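# Swap two hoses into ports matching their grip colors

## Task

Two hoses begin plugged into the wrong ports, each in the other's. Move each hose so it is latched in the port whose color matches the color of that hose's grip. Both must stay latched after the robot lets go.

## Robot and tools

Robot: two arms, left_arm and right_arm, each with a parallel two-finger gripper and a wrist camera. There is also a fixed overhead camera, cam_high. All three images are 504x504, and a stand holding cameras sits behind the arms.

Frame: everything is in the scene frame. Its origin is at table-top height, halfway between the nominal arm bases. +x points out over the table, +z points up, and left_arm is on the +y side. Arm names do not match image left or right. Calibrated bases: left_arm at (+0.007, +0.268, 0) m with no rotation; right_arm at (-0.021, -0.369, 0) m, turned very slightly about z (quat_wxyz +1, 0, 0, -0.026). On each gripper the fingers point along its own +z and spread along its own y. end_effector_position is the point between the finger pads, roughly 1 cm short of the fingertips.

execute_actions(actions, cameras): actions is a list of actions, and they run one after another. Each action is a table of at most 15 rows. One row is one 1/30 s control step, and an action lasts 0.5 s; if a table has fewer than 15 rows, its last row is repeated. Every row holds 14 numbers, each between -1 and 1: left_arm dx, dy, dz, rx, ry, rz, opening, then the same seven for right_arm. Both arms always need their seven numbers. dx..rz are offsets, not poses. They count from that arm's Hand target as it was when the action began, and every row is measured from that same start, not from the row before. The axes are scene-frame axes, and rotation happens about the Hand target position. Scale: 1.0 equals 0.6 m of travel or 180 degrees, and rx, ry, rz together form a single rotation vector. Sending the same offset again moves the arm that much further. Six zeros re-send the current Hand target. The opening number is absolute: +1 is fully open (0.094 m) and -1 is shut. A 0 in the opening slot is a real command, so repeat the present opening to leave a gripper as it is. cameras is a list of names, ["all"], or []. An empty actions list returns images plus the scene number.

move(target, speed, blend, opening_speed, grip_force, blocking, cameras): the gripper moves along a straight line toward a goal. target is either one 14-number row laid out as above or a list of up to 15 such rows. Every row is an offset from the same starting Hand targets, and the whole move can last at most 10 s. speed is in m/s, from 0.002 to 2.9, default 0.25; turning is capped at twice that number in rad/s. Give one speed, or one per target. blend is a corner radius in metres for lists; 0 means stop at each corner. opening_speed is how fast the opening changes, in units per second on the -1..1 scale, minimum 0.2. Use it for gentle closing. grip_force is the force limit per finger pad in newtons, 10 to 50, given once or per arm; it stays set, and low values close slowly. blocking=false returns after about 0.5 s while the move carries on. Paths do not avoid obstacles or the other arm. Faster moves overshoot more and hit harder. Do not route a path close to an arm's own base, because that can flip the shoulder.

wait(seconds 0..10, cameras) lets time pass while the arms hold their commands. stop(cameras) brakes a move that is running. zoom_image(camera, region=[x0,y0,x1,y1]) shows a close-up of the newest image from cam_high, cam_left_wrist or cam_right_wrist; the region is in pixels and at most 504 per side. read_manual gives licence texts only. finished_scene(scene) ends the current scene (1 or 2) and cannot be undone, so call it only when both hoses are latched and will stay that way.

Results: end_effector_position (m) and end_effector_quat_wxyz are given in the scene frame. Hand target is the last commanded pose, after clipping, and the next offsets count from it. The gripper often stops short of the Hand target or sags and tilts, more so at long reach. Check, then send the remaining distance as an offset. Orientation commands are clipped to within 40 degrees of the measured orientation. Tool commands shows the current gripper commands. grip_measured is the measured opening on the -1..1 scale: it reads slightly wide when empty and a few hundredths narrower than a hard part being squeezed. The last number in Joint positions is the opening in metres. grip_effort_nm is the averaged gripper motor effort (negative means closing); it is not a direct measure of pad force. Joint velocities shows 'within noise' when an arm is still. Joint torques include the arm's own weight. The move: line reports the ending (done, off_target, moving, held, fault) and any limits (paced, held). done means within 10 mm and 2 degrees, but it says nothing about contact.

Avoid: hitting or pressing between the two arms, their grippers or their wrist cameras; the controller does not guard against this. Closing on the other arm's fingers counts as well. Also avoid slamming into fixed or heavy things, letting go of a hose while it is moving, dropping parts, and anything leaving the table. Do not strain the camera cables. Do not hold loads or push against unreachable poses for long: motors heat up, a MOTOR HOT warning appears, and at 90 °C the arm folds and stops working. To end a push, send that arm's target back past where its gripper actually is. Objects may get small random nudges. Smooth, fast, low-effort work earns more.

Each tool is called as name([rows], argument=value, ...), one row to a line, values as JSON.

## Session

execute_actions(actions=[])

Scene clock: 0.00 s.
left_arm: end_effector_position=(+0.4049, +0.3006, +0.0860) grip_measured=+1.000 grip_effort_nm=n/a end_effector_quat_wxyz=(+0.559, -0.089, +0.824, +0.026) | right_arm: end_effector_position=(+0.3678, -0.4017, +0.0936) grip_measured=+1.000 grip_effort_nm=n/a end_effector_quat_wxyz=(+0.588, +0.060, +0.805, -0.041)
Joint positions: left_arm=[0.032 1.548 0.402 0.76 -0.113 -0.107 0.094] | right_arm=[0.012 1.541 0.33 0.9 0.099 0.037 0.094]
Joint velocities: within noise
Joint torques (N m): no reading
Heat: left arm: 42 °C; right arm: 40 °C.
Hand target: left_arm +0.4093, +0.3009, +0.0967; +0.572, -0.090, +0.815, +0.026 | right_arm +0.3711, -0.4018, +0.1021; +0.599, +0.060, +0.798, -0.040
Tool commands: left_gripper/opening=+1.0 right_gripper/opening=+1.0

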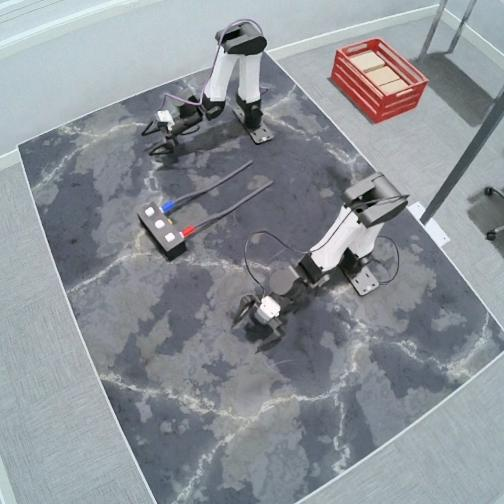

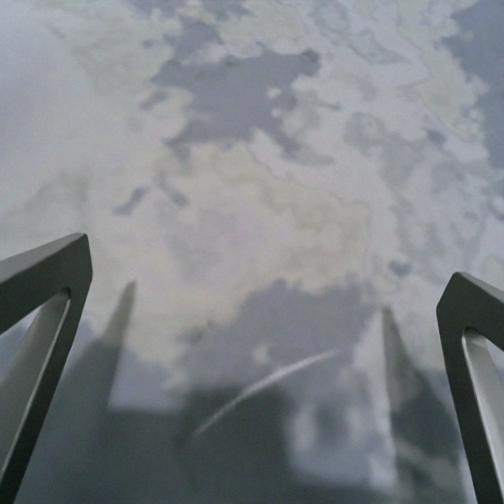

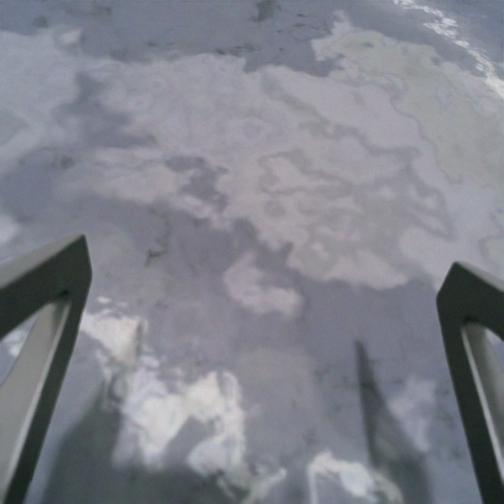

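zoom_image(camera="cam_high", region=[120, 150, 290, 270])

zoom_image(camera="cam_high", region=[130, 190, 210, 260])

Scaled by 2.965 from the camera's 504x504 image, which has a finer 720x720 frame.

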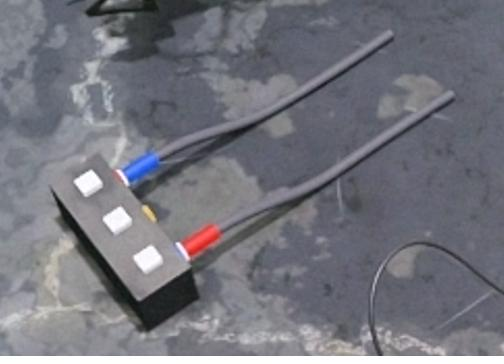

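Scaled by 6.300 from the camera's 504x504 image, which has a finer 720x720 frame.

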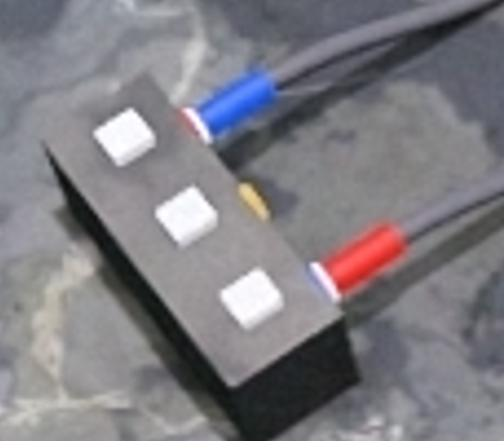

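move(target=[0,0,0,0,0,0,1,-0.085,0.426,0.12,0,0,0,1], cameras=["all"])

Scene clock: 3.20 s.
left_arm: end_effector_position=(+0.4049, +0.3006, +0.0860) grip_measured=+1.000 grip_effort_nm=-0.01 end_effector_quat_wxyz=(+0.559, -0.089, +0.824, +0.026) | right_arm: end_effector_position=(+0.3140, -0.1511, +0.1637) grip_measured=+1.000 grip_effort_nm=-0.02 end_effector_quat_wxyz=(+0.591, +0.043, +0.804, -0.048)
Joint positions: left_arm=[0.032 1.548 0.402 0.76 -0.113 -0.107 0.094] | right_arm=[1.006 1.54 0.801 0.147 1.009 0.489 0.094]
Joint torques (N m): left_arm=[-0.21 -5.74 6.35 1.99 -0.08 -0.04] | right_arm=[0.08 -5.3 9.8 1.92 0.41 0.24]
Heat: left arm: 43 °C; right arm: 41 °C.
Hand target: left_arm +0.4093, +0.3009, +0.0967; +0.572, -0.090, +0.815, +0.026 | right_arm +0.3200, -0.1461, +0.1741; +0.599, +0.060, +0.798, -0.040
Off the commanded pose: left_arm 0.012 m, 2 deg | right_arm 0.013 m, 2 deg.
move: off_target (left_arm, right_arm)
camera_calibration:
cam_right_wrist: T_world_to_cam=[[-0.080256, -0.991434, 0.103046, -0.136702], [-0.822076, 0.00737229, -0.56933, 0.362119], [0.563693, -0.130404, -0.815626, 0.039749], [0, 0, 0, 1]] pos_world=[0.264312, -0.133017, 0.252672]

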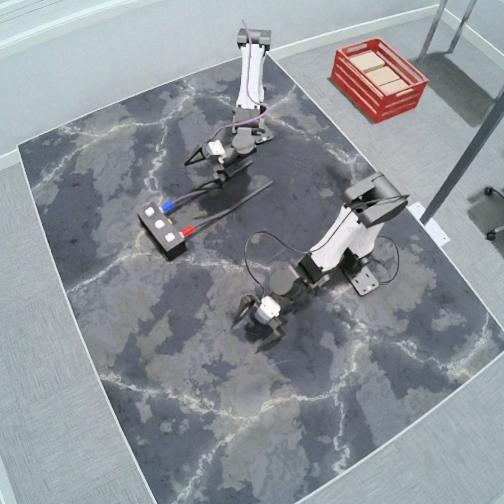

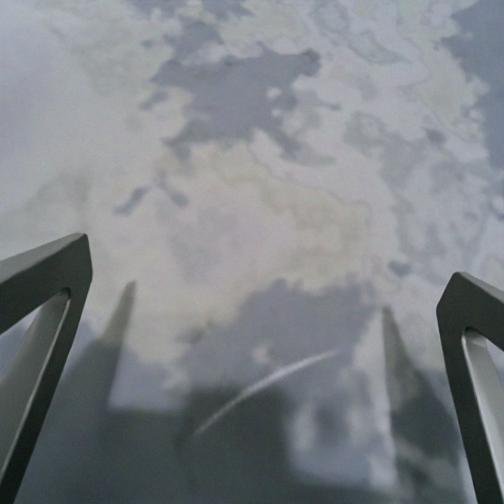

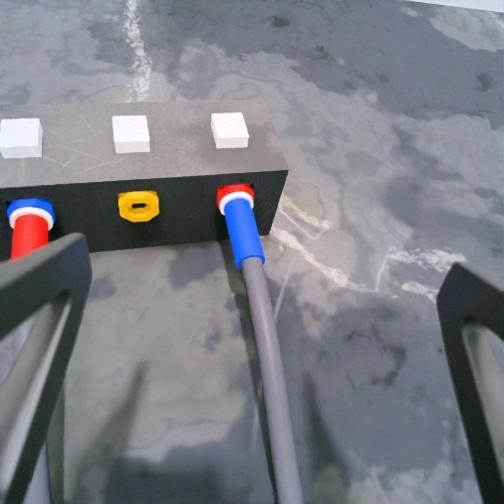

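zoom_image(camera="cam_right_wrist", region=[0, 80, 300, 290])

zoom_image(camera="cam_right_wrist", region=[180, 90, 300, 280])

Scaled by 1.680 from the camera's 504x504 image, which has a finer 720x720 frame.

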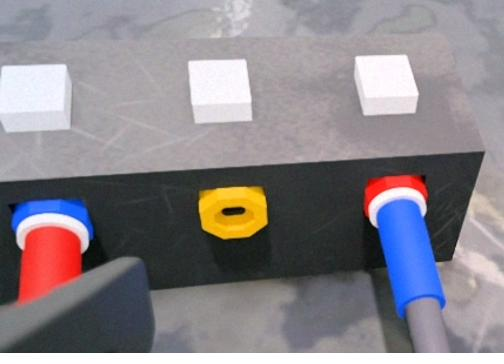

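Scaled by 2.653 from the camera's 504x504 image, which has a finer 720x720 frame.

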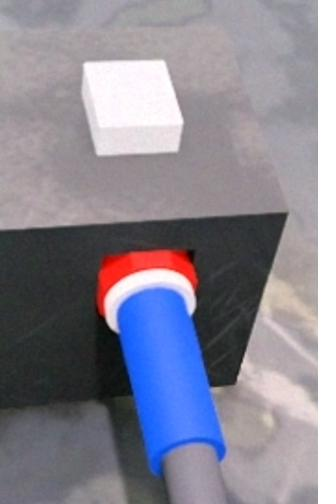

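move(target=[0,0,0,0,0,0,1,0.25,-0.04,-0.015,0.262,0.344,0.1128,-0.9], cameras=["all"], speed=0.25)

Scene clock: 11.37 s.
left_arm: end_effector_position=(+0.4049, +0.3006, +0.0860) grip_measured=+1.000 grip_effort_nm=-0.01 end_effector_quat_wxyz=(+0.559, -0.089, +0.824, +0.026) | right_arm: end_effector_position=(+0.4652, -0.1728, +0.1628) grip_measured=-0.898 grip_effort_nm=-0.14 end_effector_quat_wxyz=(+0.041, +0.130, +0.933, +0.334)
Joint positions: left_arm=[0.032 1.548 0.402 0.76 -0.113 -0.107 0.094] | right_arm=[0.245 2.3 2.288 -1.214 -0.605 0.58 0.005]
Joint torques (N m): left_arm=[-0.2 -5.76 6.37 1.98 -0.07 -0.04] | right_arm=[0.35 -10.65 9.72 1.02 -0.43 -0.07]
Heat: left arm: 43 °C; right arm: 43 °C.
Hand target: left_arm +0.4093, +0.3009, +0.0967; +0.572, -0.090, +0.815, +0.026 | right_arm +0.4700, -0.1701, +0.1650; +0.044, +0.123, +0.932, +0.339
Off the commanded pose: left_arm 0.012 m, 2 deg | right_arm 0.006 m, 1 deg.
move: off_target (left_arm)
camera_calibration:
cam_right_wrist: T_world_to_cam=[[-0.128279, -0.750947, -0.647783, 0.0401709], [-0.875979, -0.220449, 0.429025, 0.309199], [-0.464978, 0.622479, -0.629535, 0.52931], [0, 0, 0, 1]] pos_world=[0.522122, -0.231156, 0.226588]

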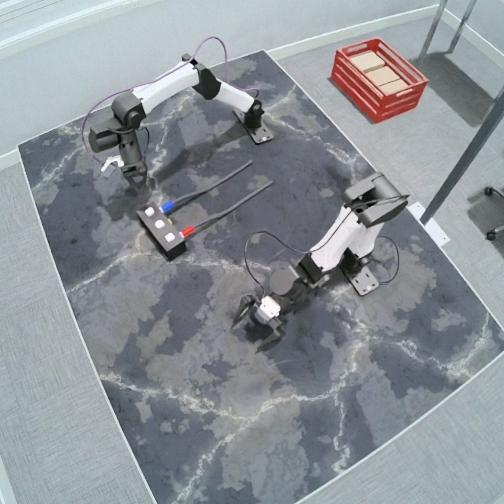

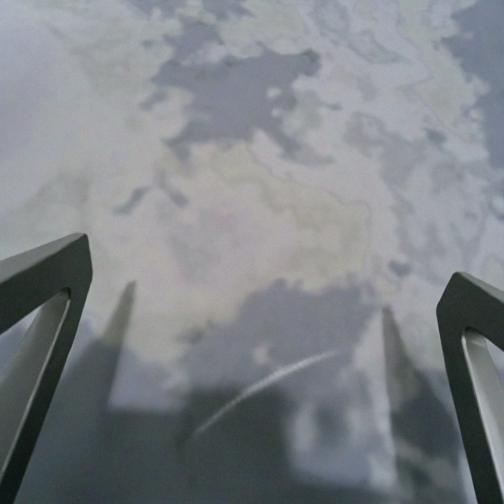

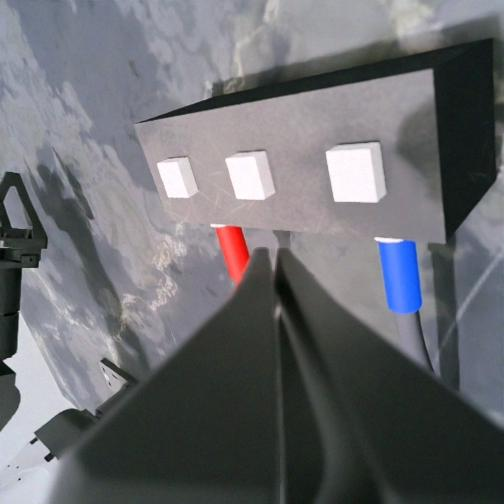

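zoom_image(camera="cam_right_wrist", region=[180, 180, 380, 320])

zoom_image(camera="cam_right_wrist", region=[120, 20, 504, 320])

Scaled by 2.520 from the camera's 504x504 image, which has a finer 720x720 frame.

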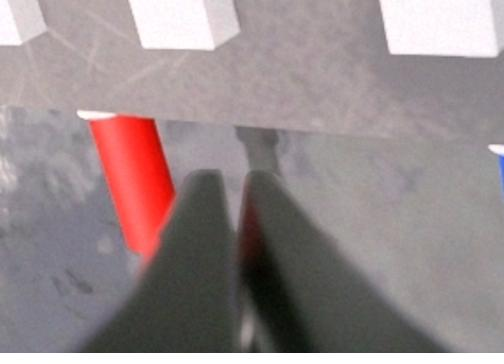

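Scaled by 1.312 from the camera's 504x504 image, which has a finer 720x720 frame.

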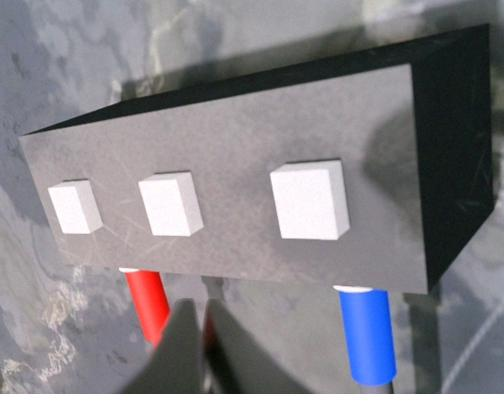

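move(target=[-0.1,-0.785,0.03,0.0117,0.0566,-0.0281,1,-0.0017,0.0235,-0.093,0,0,0,-0.9], cameras=["all"], speed=0.25)

Scene clock: 16.87 s.
left_arm: end_effector_position=(+0.3444, -0.1698, +0.1106) grip_measured=+1.000 grip_effort_nm=-0.01 end_effector_quat_wxyz=(+0.492, -0.028, +0.870, +0.020) | right_arm: end_effector_position=(+0.4701, -0.1584, +0.1076) grip_measured=-0.898 grip_effort_nm=-0.14 end_effector_quat_wxyz=(+0.042, +0.122, +0.933, +0.337)
Joint positions: left_arm=[-1.174 2.334 1.94 -0.689 -0.949 -0.984 0.094] | right_arm=[0.27 2.3 2.062 -0.969 -0.605 0.593 0.005]
Joint torques (N m): left_arm=[0.14 -10.43 10.11 0.72 -0.7 -0.22] | right_arm=[0.65 -13.45 5.44 1.3 -0.31 0.12]
Heat: left arm: 44 °C; right arm: 44 °C.
Hand target: left_arm +0.3492, -0.1702, +0.1148; +0.500, -0.040, +0.865, +0.023 | right_arm +0.4690, -0.1561, +0.1092; +0.044, +0.123, +0.932, +0.339
Off the commanded pose: left_arm 0.006 m, 2 deg | right_arm 0.003 m, 0 deg.
move: done
camera_calibration:
cam_left_wrist: T_world_to_cam=[[0.151167, -0.985801, 0.0731089, -0.221336], [-0.914217, -0.167553, -0.368964, 0.337157], [0.375974, -0.0110624, -0.926564, 0.0755023], [0, 0, 0, 1]] pos_world=[0.313307, -0.160866, 0.210538]
cam_right_wrist: T_world_to_cam=[[-0.11077, -0.748872, -0.653392, 0.00855537], [-0.876704, -0.236025, 0.419144, 0.339261], [-0.468102, 0.61926, -0.630395, 0.488883], [0, 0, 0, 1]] pos_world=[0.527226, -0.216265, 0.17158]

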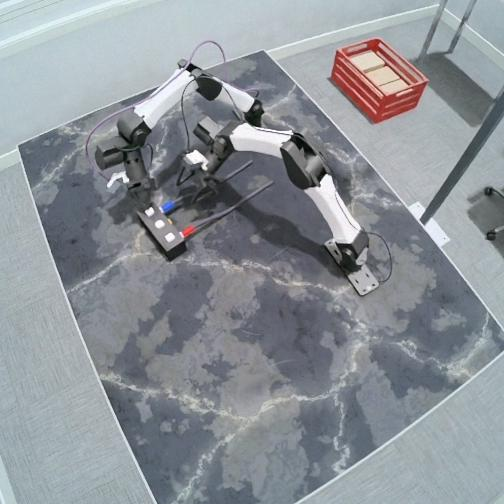

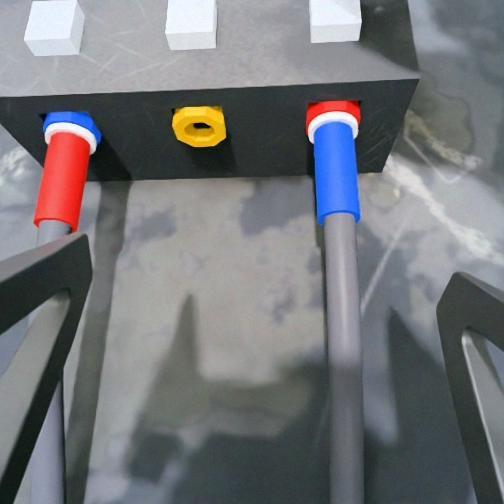

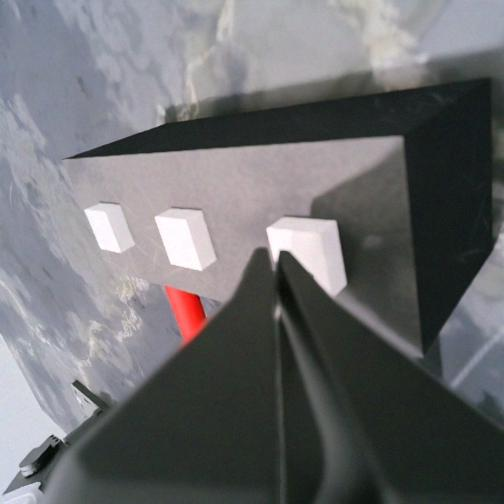

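zoom_image(camera="cam_right_wrist", region=[220, 180, 400, 320])

zoom_image(camera="cam_left_wrist", region=[260, 0, 440, 240])

Scaled by 2.800 from the camera's 504x504 image, which has a finer 720x720 frame.

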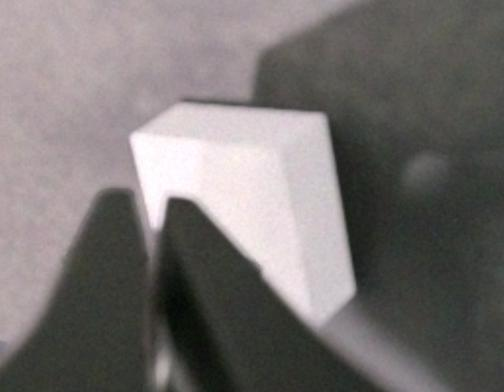

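Scaled by 2.100 from the camera's 504x504 image, which has a finer 720x720 frame.

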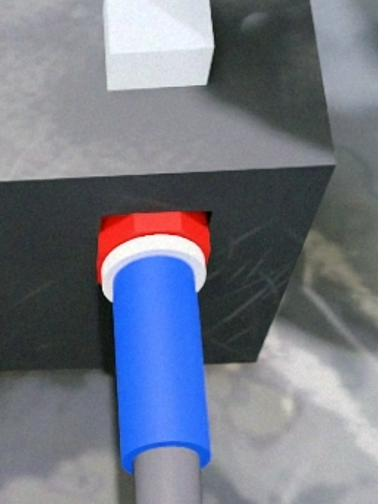

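move(target=[0.0364,-0.0515,-0.058,0,0,0,0.3,-0.0133,0.0,-0.004,0,0,0,-0.9], cameras=["cam_left_wrist","cam_right_wrist"], speed=0.15)

Scene clock: 19.27 s.
left_arm: end_effector_position=(+0.3665, -0.2013, +0.0771) grip_measured=+0.302 grip_effort_nm=-0.13 end_effector_quat_wxyz=(+0.495, -0.038, +0.868, +0.017) | right_arm: end_effector_position=(+0.4654, -0.1579, +0.0957) grip_measured=-0.898 grip_effort_nm=-0.12 end_effector_quat_wxyz=(+0.036, +0.124, +0.932, +0.340)
Joint positions: left_arm=[-1.16 2.545 2.179 -0.699 -0.95 -0.981 0.061] | right_arm=[0.271 2.291 1.997 -0.923 -0.614 0.597 0.005]
Joint torques (N m): left_arm=[0.25 -11.73 10.11 0.79 -0.6 0.01] | right_arm=[0.98 -15.69 4.79 1.18 -0.21 0.15]
Heat: left arm: 44 °C; right arm: 47 °C.
Hand target: left_arm +0.3712, -0.2011, +0.0801; +0.500, -0.040, +0.865, +0.023 | right_arm +0.4610, -0.1561, +0.1070; +0.044, +0.123, +0.932, +0.339
Off the commanded pose: left_arm 0.005 m, 1 deg | right_arm 0.012 m, 1 deg.
move: off_target (right_arm)
camera_calibration:
cam_left_wrist: T_world_to_cam=[[0.163523, -0.982549, 0.0886475, -0.258302], [-0.908907, -0.184985, -0.373722, 0.334653], [0.383599, -0.0194601, -0.923295, 0.0310368], [0, 0, 0, 1]] pos_world=[0.334501, -0.191284, 0.176621]
cam_right_wrist: T_world_to_cam=[[-0.118282, -0.744416, -0.657156, 0.00515671], [-0.871181, -0.239782, 0.428426, 0.33625], [-0.476502, 0.623177, -0.620159, 0.482404], [0, 0, 0, 1]] pos_world=[0.52341, -0.216157, 0.158498]
Images, in order (width x height): cam_left_wrist 504x504, cam_right_wrist 504x504.

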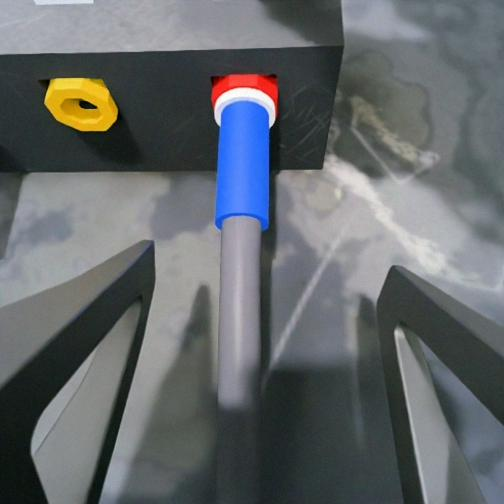

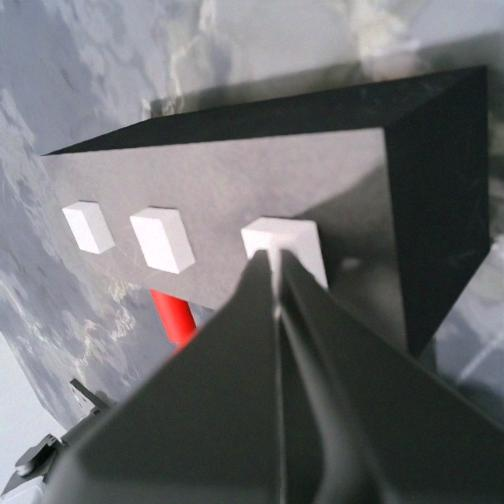

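zoom_image(camera="cam_right_wrist", region=[210, 180, 370, 320])

zoom_image(camera="cam_left_wrist", region=[120, 40, 380, 280])

Scaled by 3.150 from the camera's 504x504 image, which has a finer 720x720 frame.

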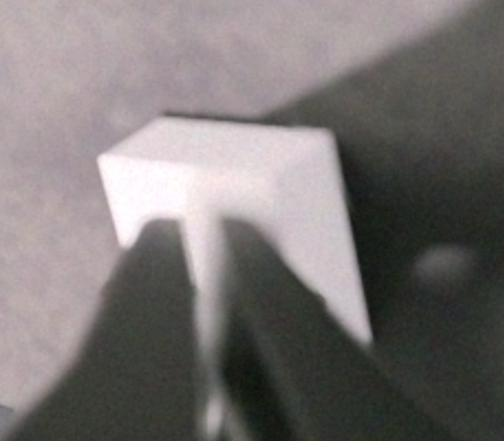

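Scaled by 1.938 from the camera's 504x504 image, which has a finer 720x720 frame.

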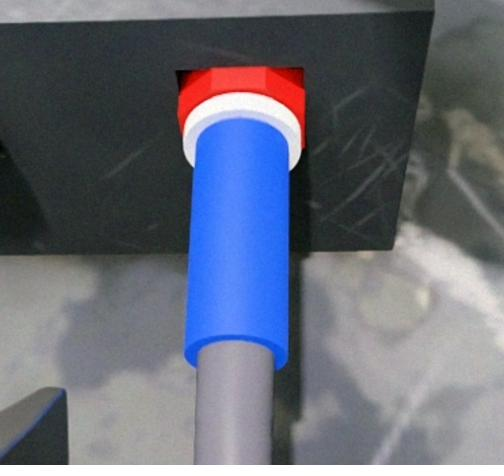

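move([
  [0,0.0175,0,0,0,0,0.3,0,0,0,0,0,0,-0.9],
  [0.0858,0.0248,-0.0585,0,0,0,0.3,0,0,0,0,0,0,-0.9],
], blend=[0.004,0], cameras=["all"], speed=0.12)

Scene clock: 22.10 s.
left_arm: end_effector_position=(+0.4170, -0.1812, +0.0492) grip_measured=+0.302 grip_effort_nm=-0.12 end_effector_quat_wxyz=(+0.499, -0.039, +0.865, +0.030) | right_arm: end_effector_position=(+0.4655, -0.1579, +0.0957) grip_measured=-0.898 grip_effort_nm=-0.12 end_effector_quat_wxyz=(+0.036, +0.124, +0.932, +0.340)
Joint positions: left_arm=[-1.062 2.589 2.129 -0.513 -0.922 -0.847 0.061] | right_arm=[0.271 2.291 1.997 -0.923 -0.614 0.597 0.005]
Joint torques (N m): left_arm=[0.35 -11.1 9.46 1.27 -0.32 0.06] | right_arm=[1.01 -15.66 4.78 1.16 -0.19 0.12]
Heat: left arm: 44 °C; right arm: 49 °C.
Hand target: left_arm +0.4227, -0.1861, +0.0449; +0.500, -0.040, +0.865, +0.023 | right_arm +0.4611, -0.1561, +0.1070; +0.045, +0.123, +0.932, +0.339
Off the commanded pose: left_arm 0.009 m, 1 deg | right_arm 0.012 m, 1 deg.
move: off_target (right_arm)
camera_calibration:
cam_left_wrist: T_world_to_cam=[[0.177855, -0.981692, 0.0681849, -0.249194], [-0.902639, -0.190345, -0.386021, 0.370979], [0.391933, 0.0071097, -0.919966, -0.0125353], [0, 0, 0, 1]] pos_world=[0.384093, -0.173928, 0.148665]
cam_right_wrist: T_world_to_cam=[[-0.118041, -0.744323, -0.657304, 0.00515155], [-0.871329, -0.239854, 0.428083, 0.336411], [-0.476289, 0.62326, -0.620238, 0.482433], [0, 0, 0, 1]] pos_world=[0.523511, -0.216157, 0.158597]

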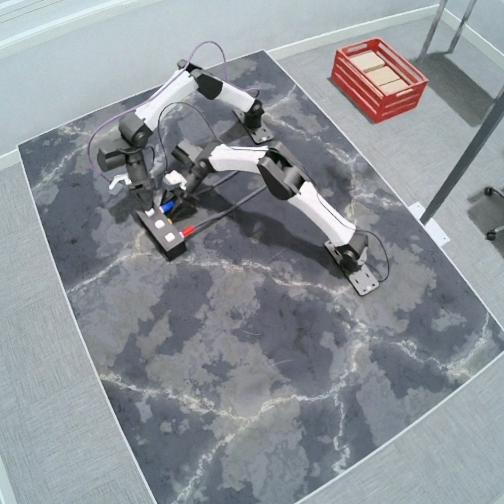

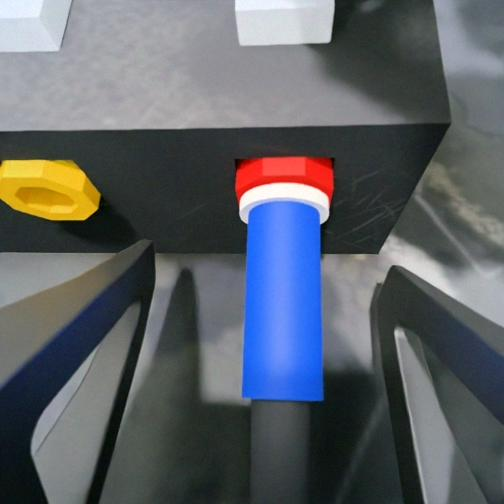

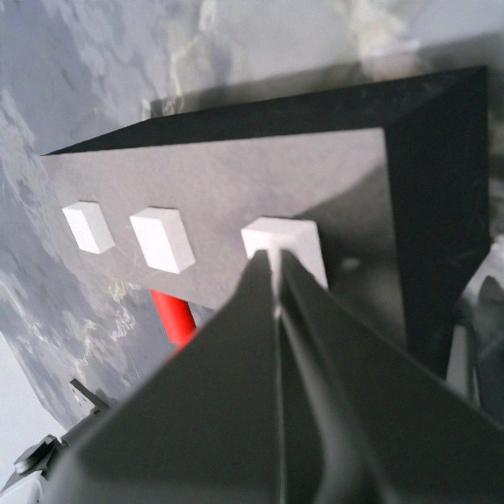

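move(target=[0.005,-0.005,-0.01,0,0,0,0.1,0,0,0,0,0,0,-0.9], cameras=["cam_left_wrist"], speed=0.1)

Scene clock: 23.17 s.
left_arm: end_effector_position=(+0.4197, -0.1869, +0.0481) grip_measured=+0.102 grip_effort_nm=-0.11 end_effector_quat_wxyz=(+0.501, -0.040, +0.864, +0.024) | right_arm: end_effector_position=(+0.4655, -0.1579, +0.0957) grip_measured=-0.898 grip_effort_nm=-0.12 end_effector_quat_wxyz=(+0.036, +0.124, +0.932, +0.340)
Joint positions: left_arm=[-1.062 2.61 2.159 -0.504 -0.917 -0.841 0.052] | right_arm=[0.271 2.291 1.997 -0.923 -0.614 0.597 0.005]
Joint torques (N m): left_arm=[0.54 -10.59 9.43 1.2 -0.35 0.02] | right_arm=[0.96 -15.71 4.71 1.19 -0.2 0.12]
Heat: left arm: 45 °C; right arm: 49 °C.
Hand target: left_arm +0.4257, -0.1891, +0.0389; +0.500, -0.040, +0.865, +0.023 | right_arm +0.4611, -0.1561, +0.1070; +0.045, +0.123, +0.932, +0.339
Off the commanded pose: left_arm 0.011 m, 0 deg | right_arm 0.012 m, 1 deg.
move: off_target (left_arm, right_arm)
camera_calibration:
cam_left_wrist: T_world_to_cam=[[0.172343, -0.981713, 0.0808526, -0.253463], [-0.901693, -0.190272, -0.388261, 0.371498], [0.396545, -0.00598998, -0.917996, -0.0190441], [0, 0, 0, 1]] pos_world=[0.386212, -0.178256, 0.147249]
Images, in order (width x height): cam_left_wrist 504x504.

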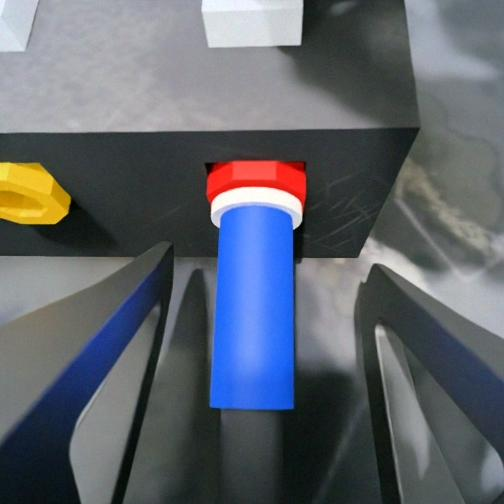

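move(target=[0.0,0.008,-0.012,0,0,0,-0.2,0,0,0,0,0,0,-0.9], cameras=["cam_left_wrist"], speed=0.1)

Scene clock: 24.17 s.
left_arm: end_effector_position=(+0.4212, -0.1902, +0.0485) grip_measured=-0.198 grip_effort_nm=-0.12 end_effector_quat_wxyz=(+0.505, -0.043, +0.862, +0.014) | right_arm: end_effector_position=(+0.4655, -0.1579, +0.0957) grip_measured=-0.898 grip_effort_nm=-0.12 end_effector_quat_wxyz=(+0.036, +0.124, +0.932, +0.340)
Joint positions: left_arm=[-1.062 2.61 2.151 -0.47 -0.914 -0.838 0.038] | right_arm=[0.271 2.291 1.997 -0.923 -0.614 0.597 0.005]
Joint torques (N m): left_arm=[0.94 -11.73 4.96 1.31 -0.35 0.04] | right_arm=[0.94 -15.66 4.77 1.19 -0.21 0.12]
Heat: left arm: 45 °C; right arm: 50 °C.
Hand target: left_arm +0.4257, -0.1843, +0.0317; +0.500, -0.040, +0.865, +0.023 | right_arm +0.4611, -0.1561, +0.1070; +0.045, +0.123, +0.932, +0.339
Off the commanded pose: left_arm 0.018 m, 1 deg | right_arm 0.012 m, 1 deg.
move: off_target (left_arm, right_arm)
camera_calibration:
cam_left_wrist: T_world_to_cam=[[0.168024, -0.980376, 0.103109, -0.25603], [-0.898352, -0.195347, -0.39345, 0.370267], [0.405871, -0.0265193, -0.913545, -0.027319], [0, 0, 0, 1]] pos_world=[0.386737, -0.1794, 0.147124]
Images, in order (width x height): cam_left_wrist 504x504.

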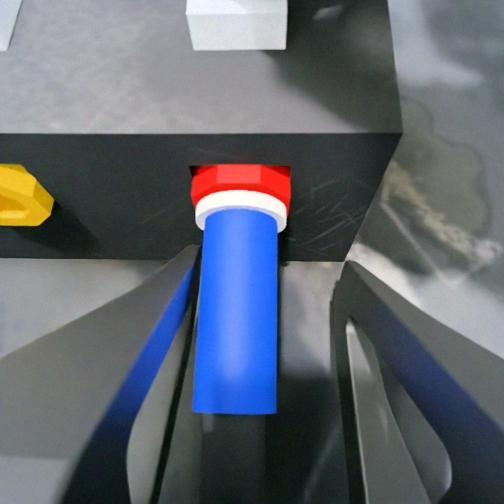

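execute_actions(actions=[], cameras=["cam_high"])

zoom_image(camera="cam_high", region=[90, 100, 270, 260])

Scene clock: 24.43 s.
left_arm: end_effector_position=(+0.4212, -0.1903, +0.0486) grip_measured=-0.198 grip_effort_nm=-0.12 end_effector_quat_wxyz=(+0.506, -0.043, +0.862, +0.013) | right_arm: end_effector_position=(+0.4655, -0.1579, +0.0957) grip_measured=-0.898 grip_effort_nm=-0.12 end_effector_quat_wxyz=(+0.036, +0.124, +0.932, +0.340)
Joint positions: left_arm=[-1.062 2.61 2.151 -0.47 -0.914 -0.838 0.038] | right_arm=[0.271 2.291 1.997 -0.923 -0.614 0.597 0.005]
Joint velocities: within noise
Joint torques (N m): left_arm=[0.96 -11.75 4.98 1.34 -0.34 0.03] | right_arm=[1.02 -15.66 4.75 1.18 -0.19 0.13]
Heat: left arm: 45 °C; right arm: 50 °C.
Hand target: left_arm +0.4257, -0.1843, +0.0318; +0.500, -0.041, +0.865, +0.023 | right_arm +0.4611, -0.1561, +0.1070; +0.045, +0.123, +0.932, +0.339
Tool commands: left_gripper/opening=-0.2 right_gripper/opening=-0.9
Off the commanded pose: left_arm 0.018 m, 1 deg | right_arm 0.012 m, 1 deg.
Images, in order (width x height): cam_high 504x504.

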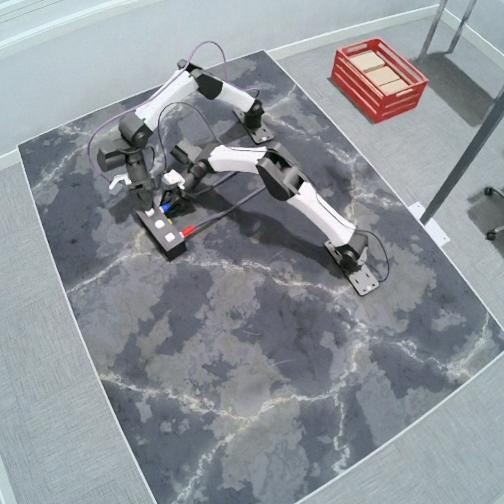

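Scaled by 2.800 from the camera's 504x504 image, which has a finer 720x720 frame.

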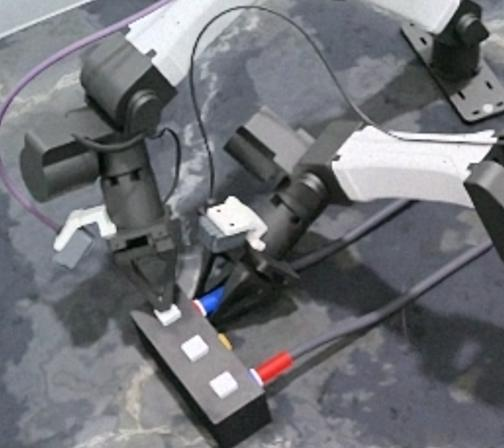

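move(target=[0.0,0.0142,0.01,0,0,0,-0.1,0,0,0,0,0,0,-0.9], cameras=["cam_left_wrist"], speed=0.1)

Scene clock: 25.70 s.
left_arm: end_effector_position=(+0.4214, -0.1883, +0.0453) grip_measured=-0.102 grip_effort_nm=0.10 end_effector_quat_wxyz=(+0.512, -0.046, +0.858, +0.010) | right_arm: end_effector_position=(+0.4655, -0.1579, +0.0957) grip_measured=-0.898 grip_effort_nm=-0.12 end_effector_quat_wxyz=(+0.036, +0.124, +0.932, +0.340)
Joint positions: left_arm=[-1.061 2.598 2.101 -0.411 -0.923 -0.828 0.042] | right_arm=[0.271 2.291 1.997 -0.923 -0.614 0.597 0.005]
Joint torques (N m): left_arm=[1.65 -14.48 3.7 1.02 -0.2 0.01] | right_arm=[1.05 -15.75 4.78 1.17 -0.21 0.13]
Heat: left arm: 45 °C; right arm: 51 °C.
Hand target: left_arm +0.4256, -0.1759, +0.0378; +0.500, -0.040, +0.865, +0.023 | right_arm +0.4611, -0.1561, +0.1070; +0.045, +0.123, +0.932, +0.339
Off the commanded pose: left_arm 0.015 m, 2 deg | right_arm 0.012 m, 1 deg.
move: off_target (left_arm, right_arm)
camera_calibration:
cam_left_wrist: T_world_to_cam=[[0.167178, -0.979477, 0.112584, -0.253745], [-0.891947, -0.19891, -0.406036, 0.366753], [0.420097, -0.0325387, -0.906896, -0.0376631], [0, 0, 0, 1]] pos_world=[0.385367, -0.176813, 0.143326]
Images, in order (width x height): cam_left_wrist 504x504.

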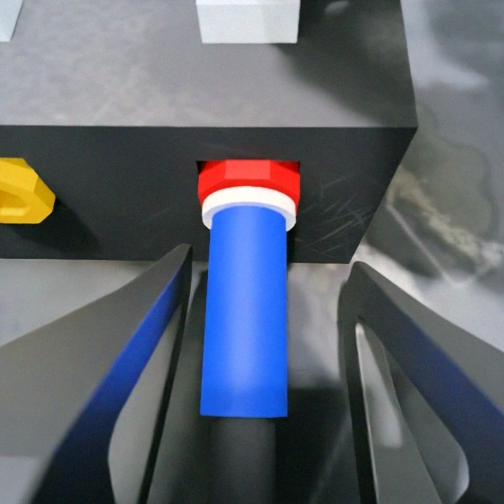

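move(target=[0,0,0,0,0,0,-0.9,0,0,0,0,0,0,-0.9], opening_speed=0.6, cameras=["cam_left_wrist"], speed=0.1)

Scene clock: 27.33 s.
left_arm: end_effector_position=(+0.4211, -0.1811, +0.0450) grip_measured=-0.689 grip_effort_nm=-1.04 end_effector_quat_wxyz=(+0.517, -0.047, +0.854, +0.029) | right_arm: end_effector_position=(+0.4655, -0.1579, +0.0957) grip_measured=-0.898 grip_effort_nm=-0.12 end_effector_quat_wxyz=(+0.036, +0.124, +0.932, +0.340)
Joint positions: left_arm=[-1.061 2.598 2.096 -0.429 -0.955 -0.831 0.015] | right_arm=[0.271 2.291 1.997 -0.923 -0.614 0.597 0.005]
Joint torques (N m): left_arm=[1.63 -14.48 4.22 1.14 0.1 0.05] | right_arm=[0.96 -15.75 4.78 1.18 -0.2 0.13]
Heat: left arm: 44 °C; right arm: 52 °C.
Hand target: left_arm +0.4257, -0.1758, +0.0378; +0.500, -0.041, +0.865, +0.023 | right_arm +0.4611, -0.1561, +0.1070; +0.045, +0.123, +0.932, +0.339
Off the commanded pose: left_arm 0.010 m, 3 deg | right_arm 0.012 m, 1 deg.
move: off_target (left_arm, right_arm)
camera_calibration:
cam_left_wrist: T_world_to_cam=[[0.186495, -0.978794, 0.084751, -0.253357], [-0.882998, -0.204812, -0.422334, 0.363788], [0.430736, 0.00392843, -0.902469, -0.0357099], [0, 0, 0, 1]] pos_world=[0.383855, -0.173336, 0.142885]
Images, in order (width x height): cam_left_wrist 504x504.

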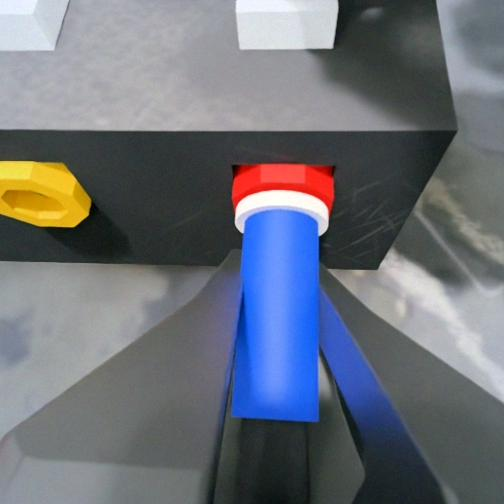

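move(target=[0,0,0,0,0,0,-0.9,0,0,-0.025,0,0,0,-0.9], cameras=["cam_left_wrist","cam_right_wrist"], speed=0.05)

Scene clock: 28.40 s.
left_arm: end_effector_position=(+0.4211, -0.1811, +0.0450) grip_measured=-0.689 grip_effort_nm=-1.04 end_effector_quat_wxyz=(+0.517, -0.047, +0.854, +0.029) | right_arm: end_effector_position=(+0.4673, -0.1549, +0.0946) grip_measured=-0.898 grip_effort_nm=-0.12 end_effector_quat_wxyz=(+0.046, +0.116, +0.927, +0.352)
Joint positions: left_arm=[-1.061 2.598 2.096 -0.429 -0.955 -0.831 0.015] | right_arm=[0.271 2.276 1.952 -0.86 -0.632 0.597 0.005]
Joint torques (N m): left_arm=[1.63 -14.46 4.21 1.15 0.1 0.05] | right_arm=[0.9 -14.06 4.33 1.12 0 0.11]
Heat: left arm: 44 °C; right arm: 53 °C.
Hand target: left_arm +0.4257, -0.1758, +0.0378; +0.500, -0.041, +0.865, +0.023 | right_arm +0.4610, -0.1561, +0.0919; +0.044, +0.123, +0.932, +0.339
Off the commanded pose: left_arm 0.010 m, 3 deg | right_arm 0.007 m, 2 deg.
move: off_target (left_arm)
camera_calibration:
cam_left_wrist: T_world_to_cam=[[0.186495, -0.978794, 0.084751, -0.253357], [-0.882998, -0.204812, -0.422334, 0.363788], [0.430736, 0.00392843, -0.902469, -0.0357099], [0, 0, 0, 1]] pos_world=[0.383855, -0.173336, 0.142885]
cam_right_wrist: T_world_to_cam=[[-0.094855, -0.729457, -0.677418, 0.00023807], [-0.881153, -0.255119, 0.3981, 0.344244], [-0.463219, 0.63467, -0.618564, 0.476204], [0, 0, 0, 1]] pos_world=[0.523941, -0.214236, 0.15768]
Images, in order (width x height): cam_left_wrist 504x504, cam_right_wrist 504x504.

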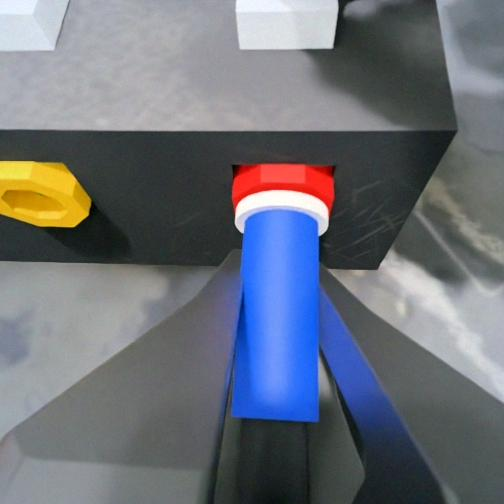

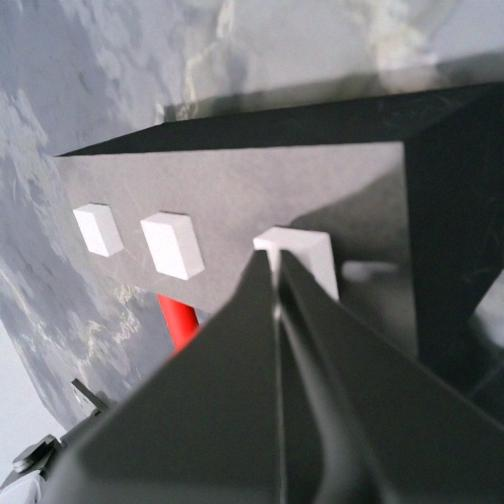

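move(target=[0,0,0,0,0,0,-0.9,-0.01,-0.002,-0.025,0,0,0,-0.9], cameras=["cam_left_wrist","cam_right_wrist"], speed=0.05)

zoom_image(camera="cam_right_wrist", region=[210, 180, 370, 320])

Scene clock: 29.53 s.
left_arm: end_effector_position=(+0.4211, -0.1811, +0.0450) grip_measured=-0.689 grip_effort_nm=-1.04 end_effector_quat_wxyz=(+0.517, -0.047, +0.854, +0.029) | right_arm: end_effector_position=(+0.4671, -0.1534, +0.0938) grip_measured=-0.898 grip_effort_nm=-0.11 end_effector_quat_wxyz=(+0.064, +0.108, +0.923, +0.364)
Joint positions: left_arm=[-1.061 2.598 2.096 -0.429 -0.955 -0.831 0.015] | right_arm=[0.271 2.241 1.87 -0.767 -0.643 0.598 0.005]
Joint torques (N m): left_arm=[1.63 -14.45 4.19 1.14 0.1 0.05] | right_arm=[0.99 -12.51 3.58 0.98 0.12 0.11]
Heat: left arm: 44 °C; right arm: 53 °C.
Hand target: left_arm +0.4257, -0.1758, +0.0378; +0.500, -0.041, +0.865, +0.023 | right_arm +0.4551, -0.1573, +0.0770; +0.045, +0.123, +0.932, +0.339
Off the commanded pose: left_arm 0.010 m, 3 deg | right_arm 0.021 m, 4 deg.
move: off_target (left_arm, right_arm)
camera_calibration:
cam_left_wrist: T_world_to_cam=[[0.186495, -0.978794, 0.084751, -0.253357], [-0.882998, -0.204812, -0.422334, 0.363788], [0.430736, 0.00392843, -0.902469, -0.0357099], [0, 0, 0, 1]] pos_world=[0.383855, -0.173336, 0.142885]
cam_right_wrist: T_world_to_cam=[[-0.0637528, -0.715846, -0.695341, -0.00993289], [-0.896047, -0.265691, 0.35568, 0.353988], [-0.439358, 0.645734, -0.624493, 0.465757], [0, 0, 0, 1]] pos_world=[0.52119, -0.213814, 0.158049]
Images, in order (width x height): cam_left_wrist 504x504, cam_right_wrist 504x504.

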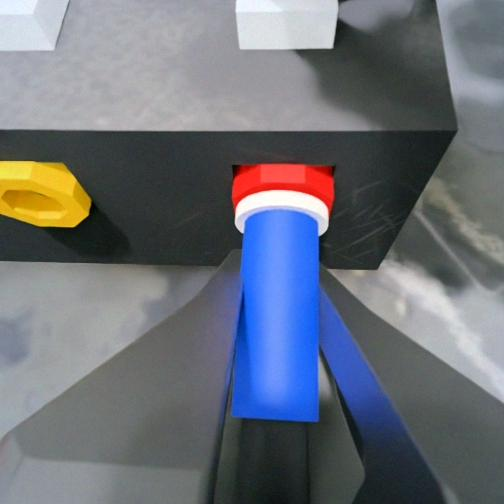

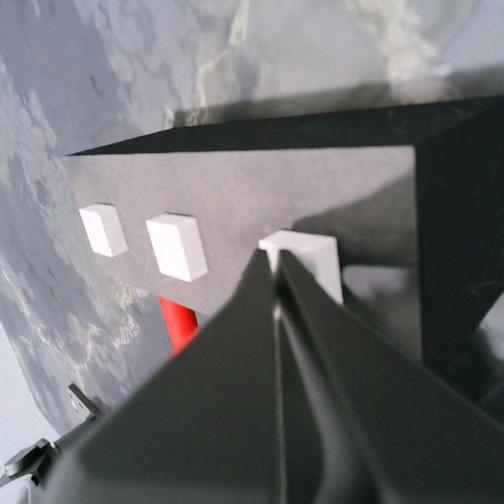

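Scaled by 3.150 from the camera's 504x504 image, which has a finer 720x720 frame.

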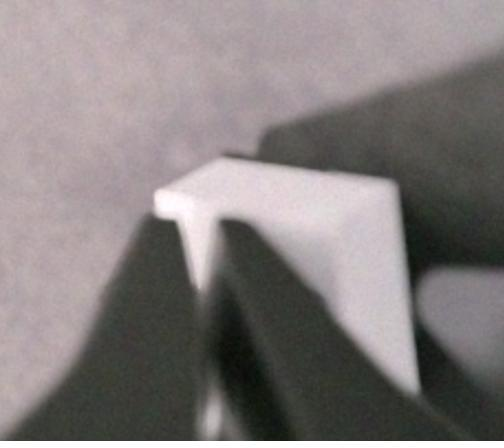

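move([
  [0,0,0,0,0,0,-0.9,0.015,0.002,0.055,0,0,0,-0.9],
  [0,0,0,0,0,0,-0.9,0,-0.008,0.045,0,0,0,-0.9],
], cameras=["cam_left_wrist","cam_right_wrist"], speed=0.1)

zoom_image(camera="cam_right_wrist", region=[210, 180, 370, 320])

Scene clock: 31.47 s.
left_arm: end_effector_position=(+0.4211, -0.1811, +0.0450) grip_measured=-0.689 grip_effort_nm=-1.04 end_effector_quat_wxyz=(+0.517, -0.047, +0.854, +0.029) | right_arm: end_effector_position=(+0.4535, -0.1599, +0.0972) grip_measured=-0.898 grip_effort_nm=-0.10 end_effector_quat_wxyz=(+0.032, +0.126, +0.932, +0.337)
Joint positions: left_arm=[-1.061 2.598 2.096 -0.429 -0.955 -0.831 0.015] | right_arm=[0.273 2.241 1.923 -0.907 -0.611 0.601 0.005]
Joint torques (N m): left_arm=[1.61 -14.49 4.21 1.14 0.1 0.04] | right_arm=[-0.05 -13.89 5.67 1.27 -0.28 -0.03]
Heat: left arm: 44 °C; right arm: 53 °C.
Hand target: left_arm +0.4257, -0.1758, +0.0378; +0.500, -0.041, +0.865, +0.023 | right_arm +0.4549, -0.1620, +0.1039; +0.044, +0.123, +0.932, +0.339
Off the commanded pose: left_arm 0.010 m, 3 deg | right_arm 0.007 m, 1 deg.
move: off_target (left_arm)
camera_calibration:
cam_left_wrist: T_world_to_cam=[[0.186495, -0.978794, 0.084751, -0.253357], [-0.882998, -0.204812, -0.422334, 0.363788], [0.430736, 0.00392843, -0.902469, -0.0357099], [0, 0, 0, 1]] pos_world=[0.383855, -0.173336, 0.142885]
cam_right_wrist: T_world_to_cam=[[-0.125622, -0.746916, -0.652944, 0.00585176], [-0.867639, -0.236428, 0.437383, 0.322717], [-0.481062, 0.621465, -0.618353, 0.480527], [0, 0, 0, 1]] pos_world=[0.5119, -0.21796, 0.159805]
Images, in order (width x height): cam_left_wrist 504x504, cam_right_wrist 504x504.

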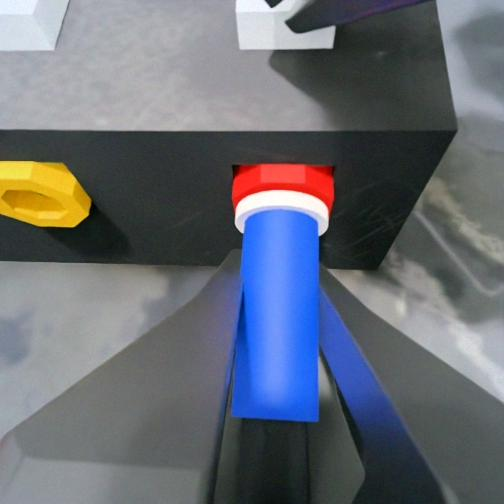

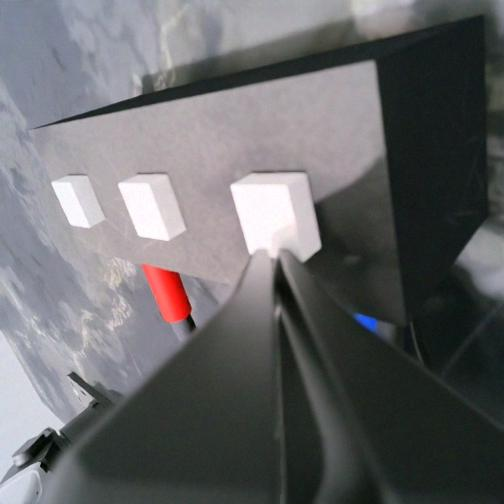

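Scaled by 3.150 from the camera's 504x504 image, which has a finer 720x720 frame.

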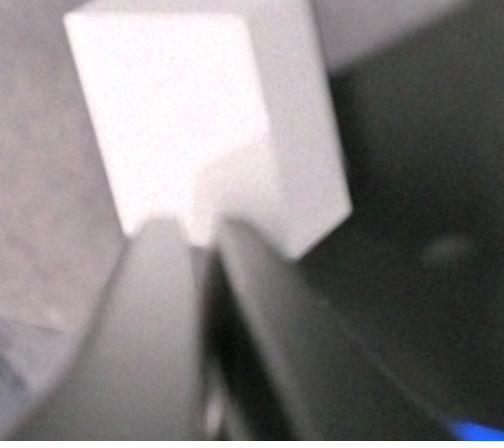

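move([
  [0,0,0,0,0,0,-0.9,0.0168,0.003,0.0,0,0,0,-0.9],
  [0,0,0,0,0,0,-0.9,0.0168,0.003,-0.03,0,0,0,-0.9],
], cameras=["cam_left_wrist","cam_right_wrist"], speed=0.06)

zoom_image(camera="cam_right_wrist", region=[210, 180, 370, 320])

Scene clock: 33.40 s.
left_arm: end_effector_position=(+0.4211, -0.1811, +0.0450) grip_measured=-0.689 grip_effort_nm=-1.04 end_effector_quat_wxyz=(+0.517, -0.047, +0.854, +0.029) | right_arm: end_effector_position=(+0.4640, -0.1575, +0.0992) grip_measured=-0.898 grip_effort_nm=-0.10 end_effector_quat_wxyz=(+0.050, +0.119, +0.930, +0.344)
Joint positions: left_arm=[-1.061 2.598 2.096 -0.429 -0.955 -0.831 0.015] | right_arm=[0.273 2.254 1.94 -0.871 -0.611 0.601 0.005]
Joint torques (N m): left_arm=[1.63 -14.48 4.21 1.14 0.1 0.04] | right_arm=[-0.16 -10.7 5.55 1.34 -0.28 -0.02]
Heat: left arm: 44 °C; right arm: 53 °C.
Hand target: left_arm +0.4257, -0.1758, +0.0378; +0.500, -0.041, +0.865, +0.023 | right_arm +0.4650, -0.1602, +0.0860; +0.044, +0.123, +0.932, +0.339
Off the commanded pose: left_arm 0.010 m, 3 deg | right_arm 0.014 m, 1 deg.
move: off_target (left_arm, right_arm)
camera_calibration:
cam_left_wrist: T_world_to_cam=[[0.186495, -0.978794, 0.084751, -0.253357], [-0.882998, -0.204812, -0.422334, 0.363788], [0.430736, 0.00392843, -0.902469, -0.0357099], [0, 0, 0, 1]] pos_world=[0.383855, -0.173336, 0.142885]
cam_right_wrist: T_world_to_cam=[[-0.0998858, -0.741134, -0.663885, 0.000263419], [-0.88402, -0.240117, 0.401063, 0.342182], [-0.456652, 0.626948, -0.631194, 0.476129], [0, 0, 0, 1]] pos_world=[0.519948, -0.21615, 0.163468]
Images, in order (width x height): cam_left_wrist 504x504, cam_right_wrist 504x504.

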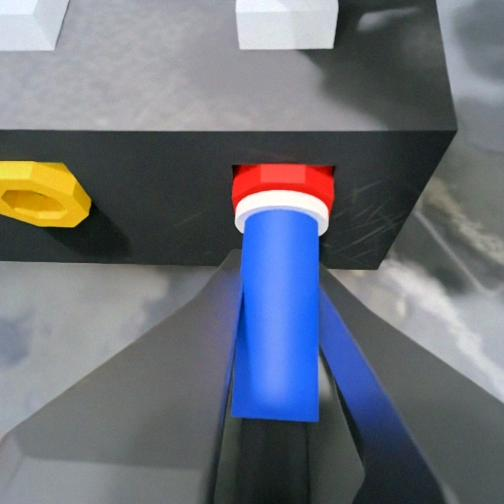

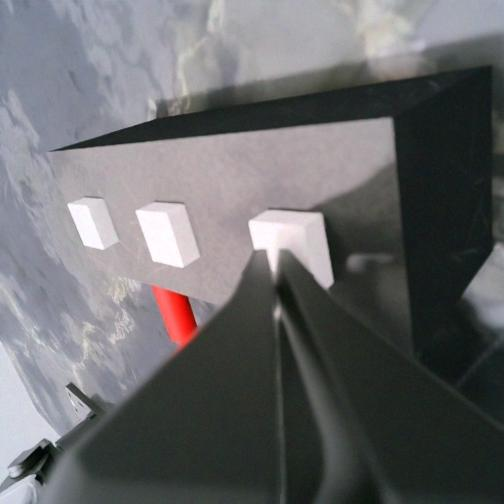

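Scaled by 3.150 from the camera's 504x504 image, which has a finer 720x720 frame.

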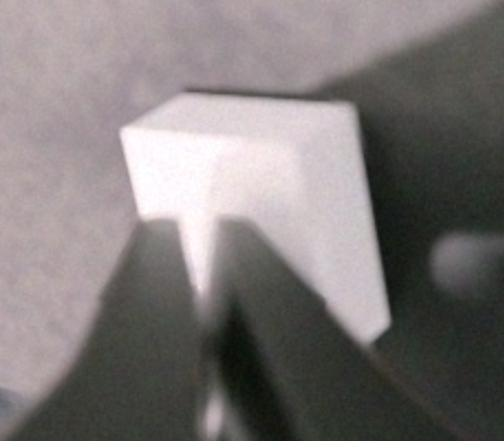

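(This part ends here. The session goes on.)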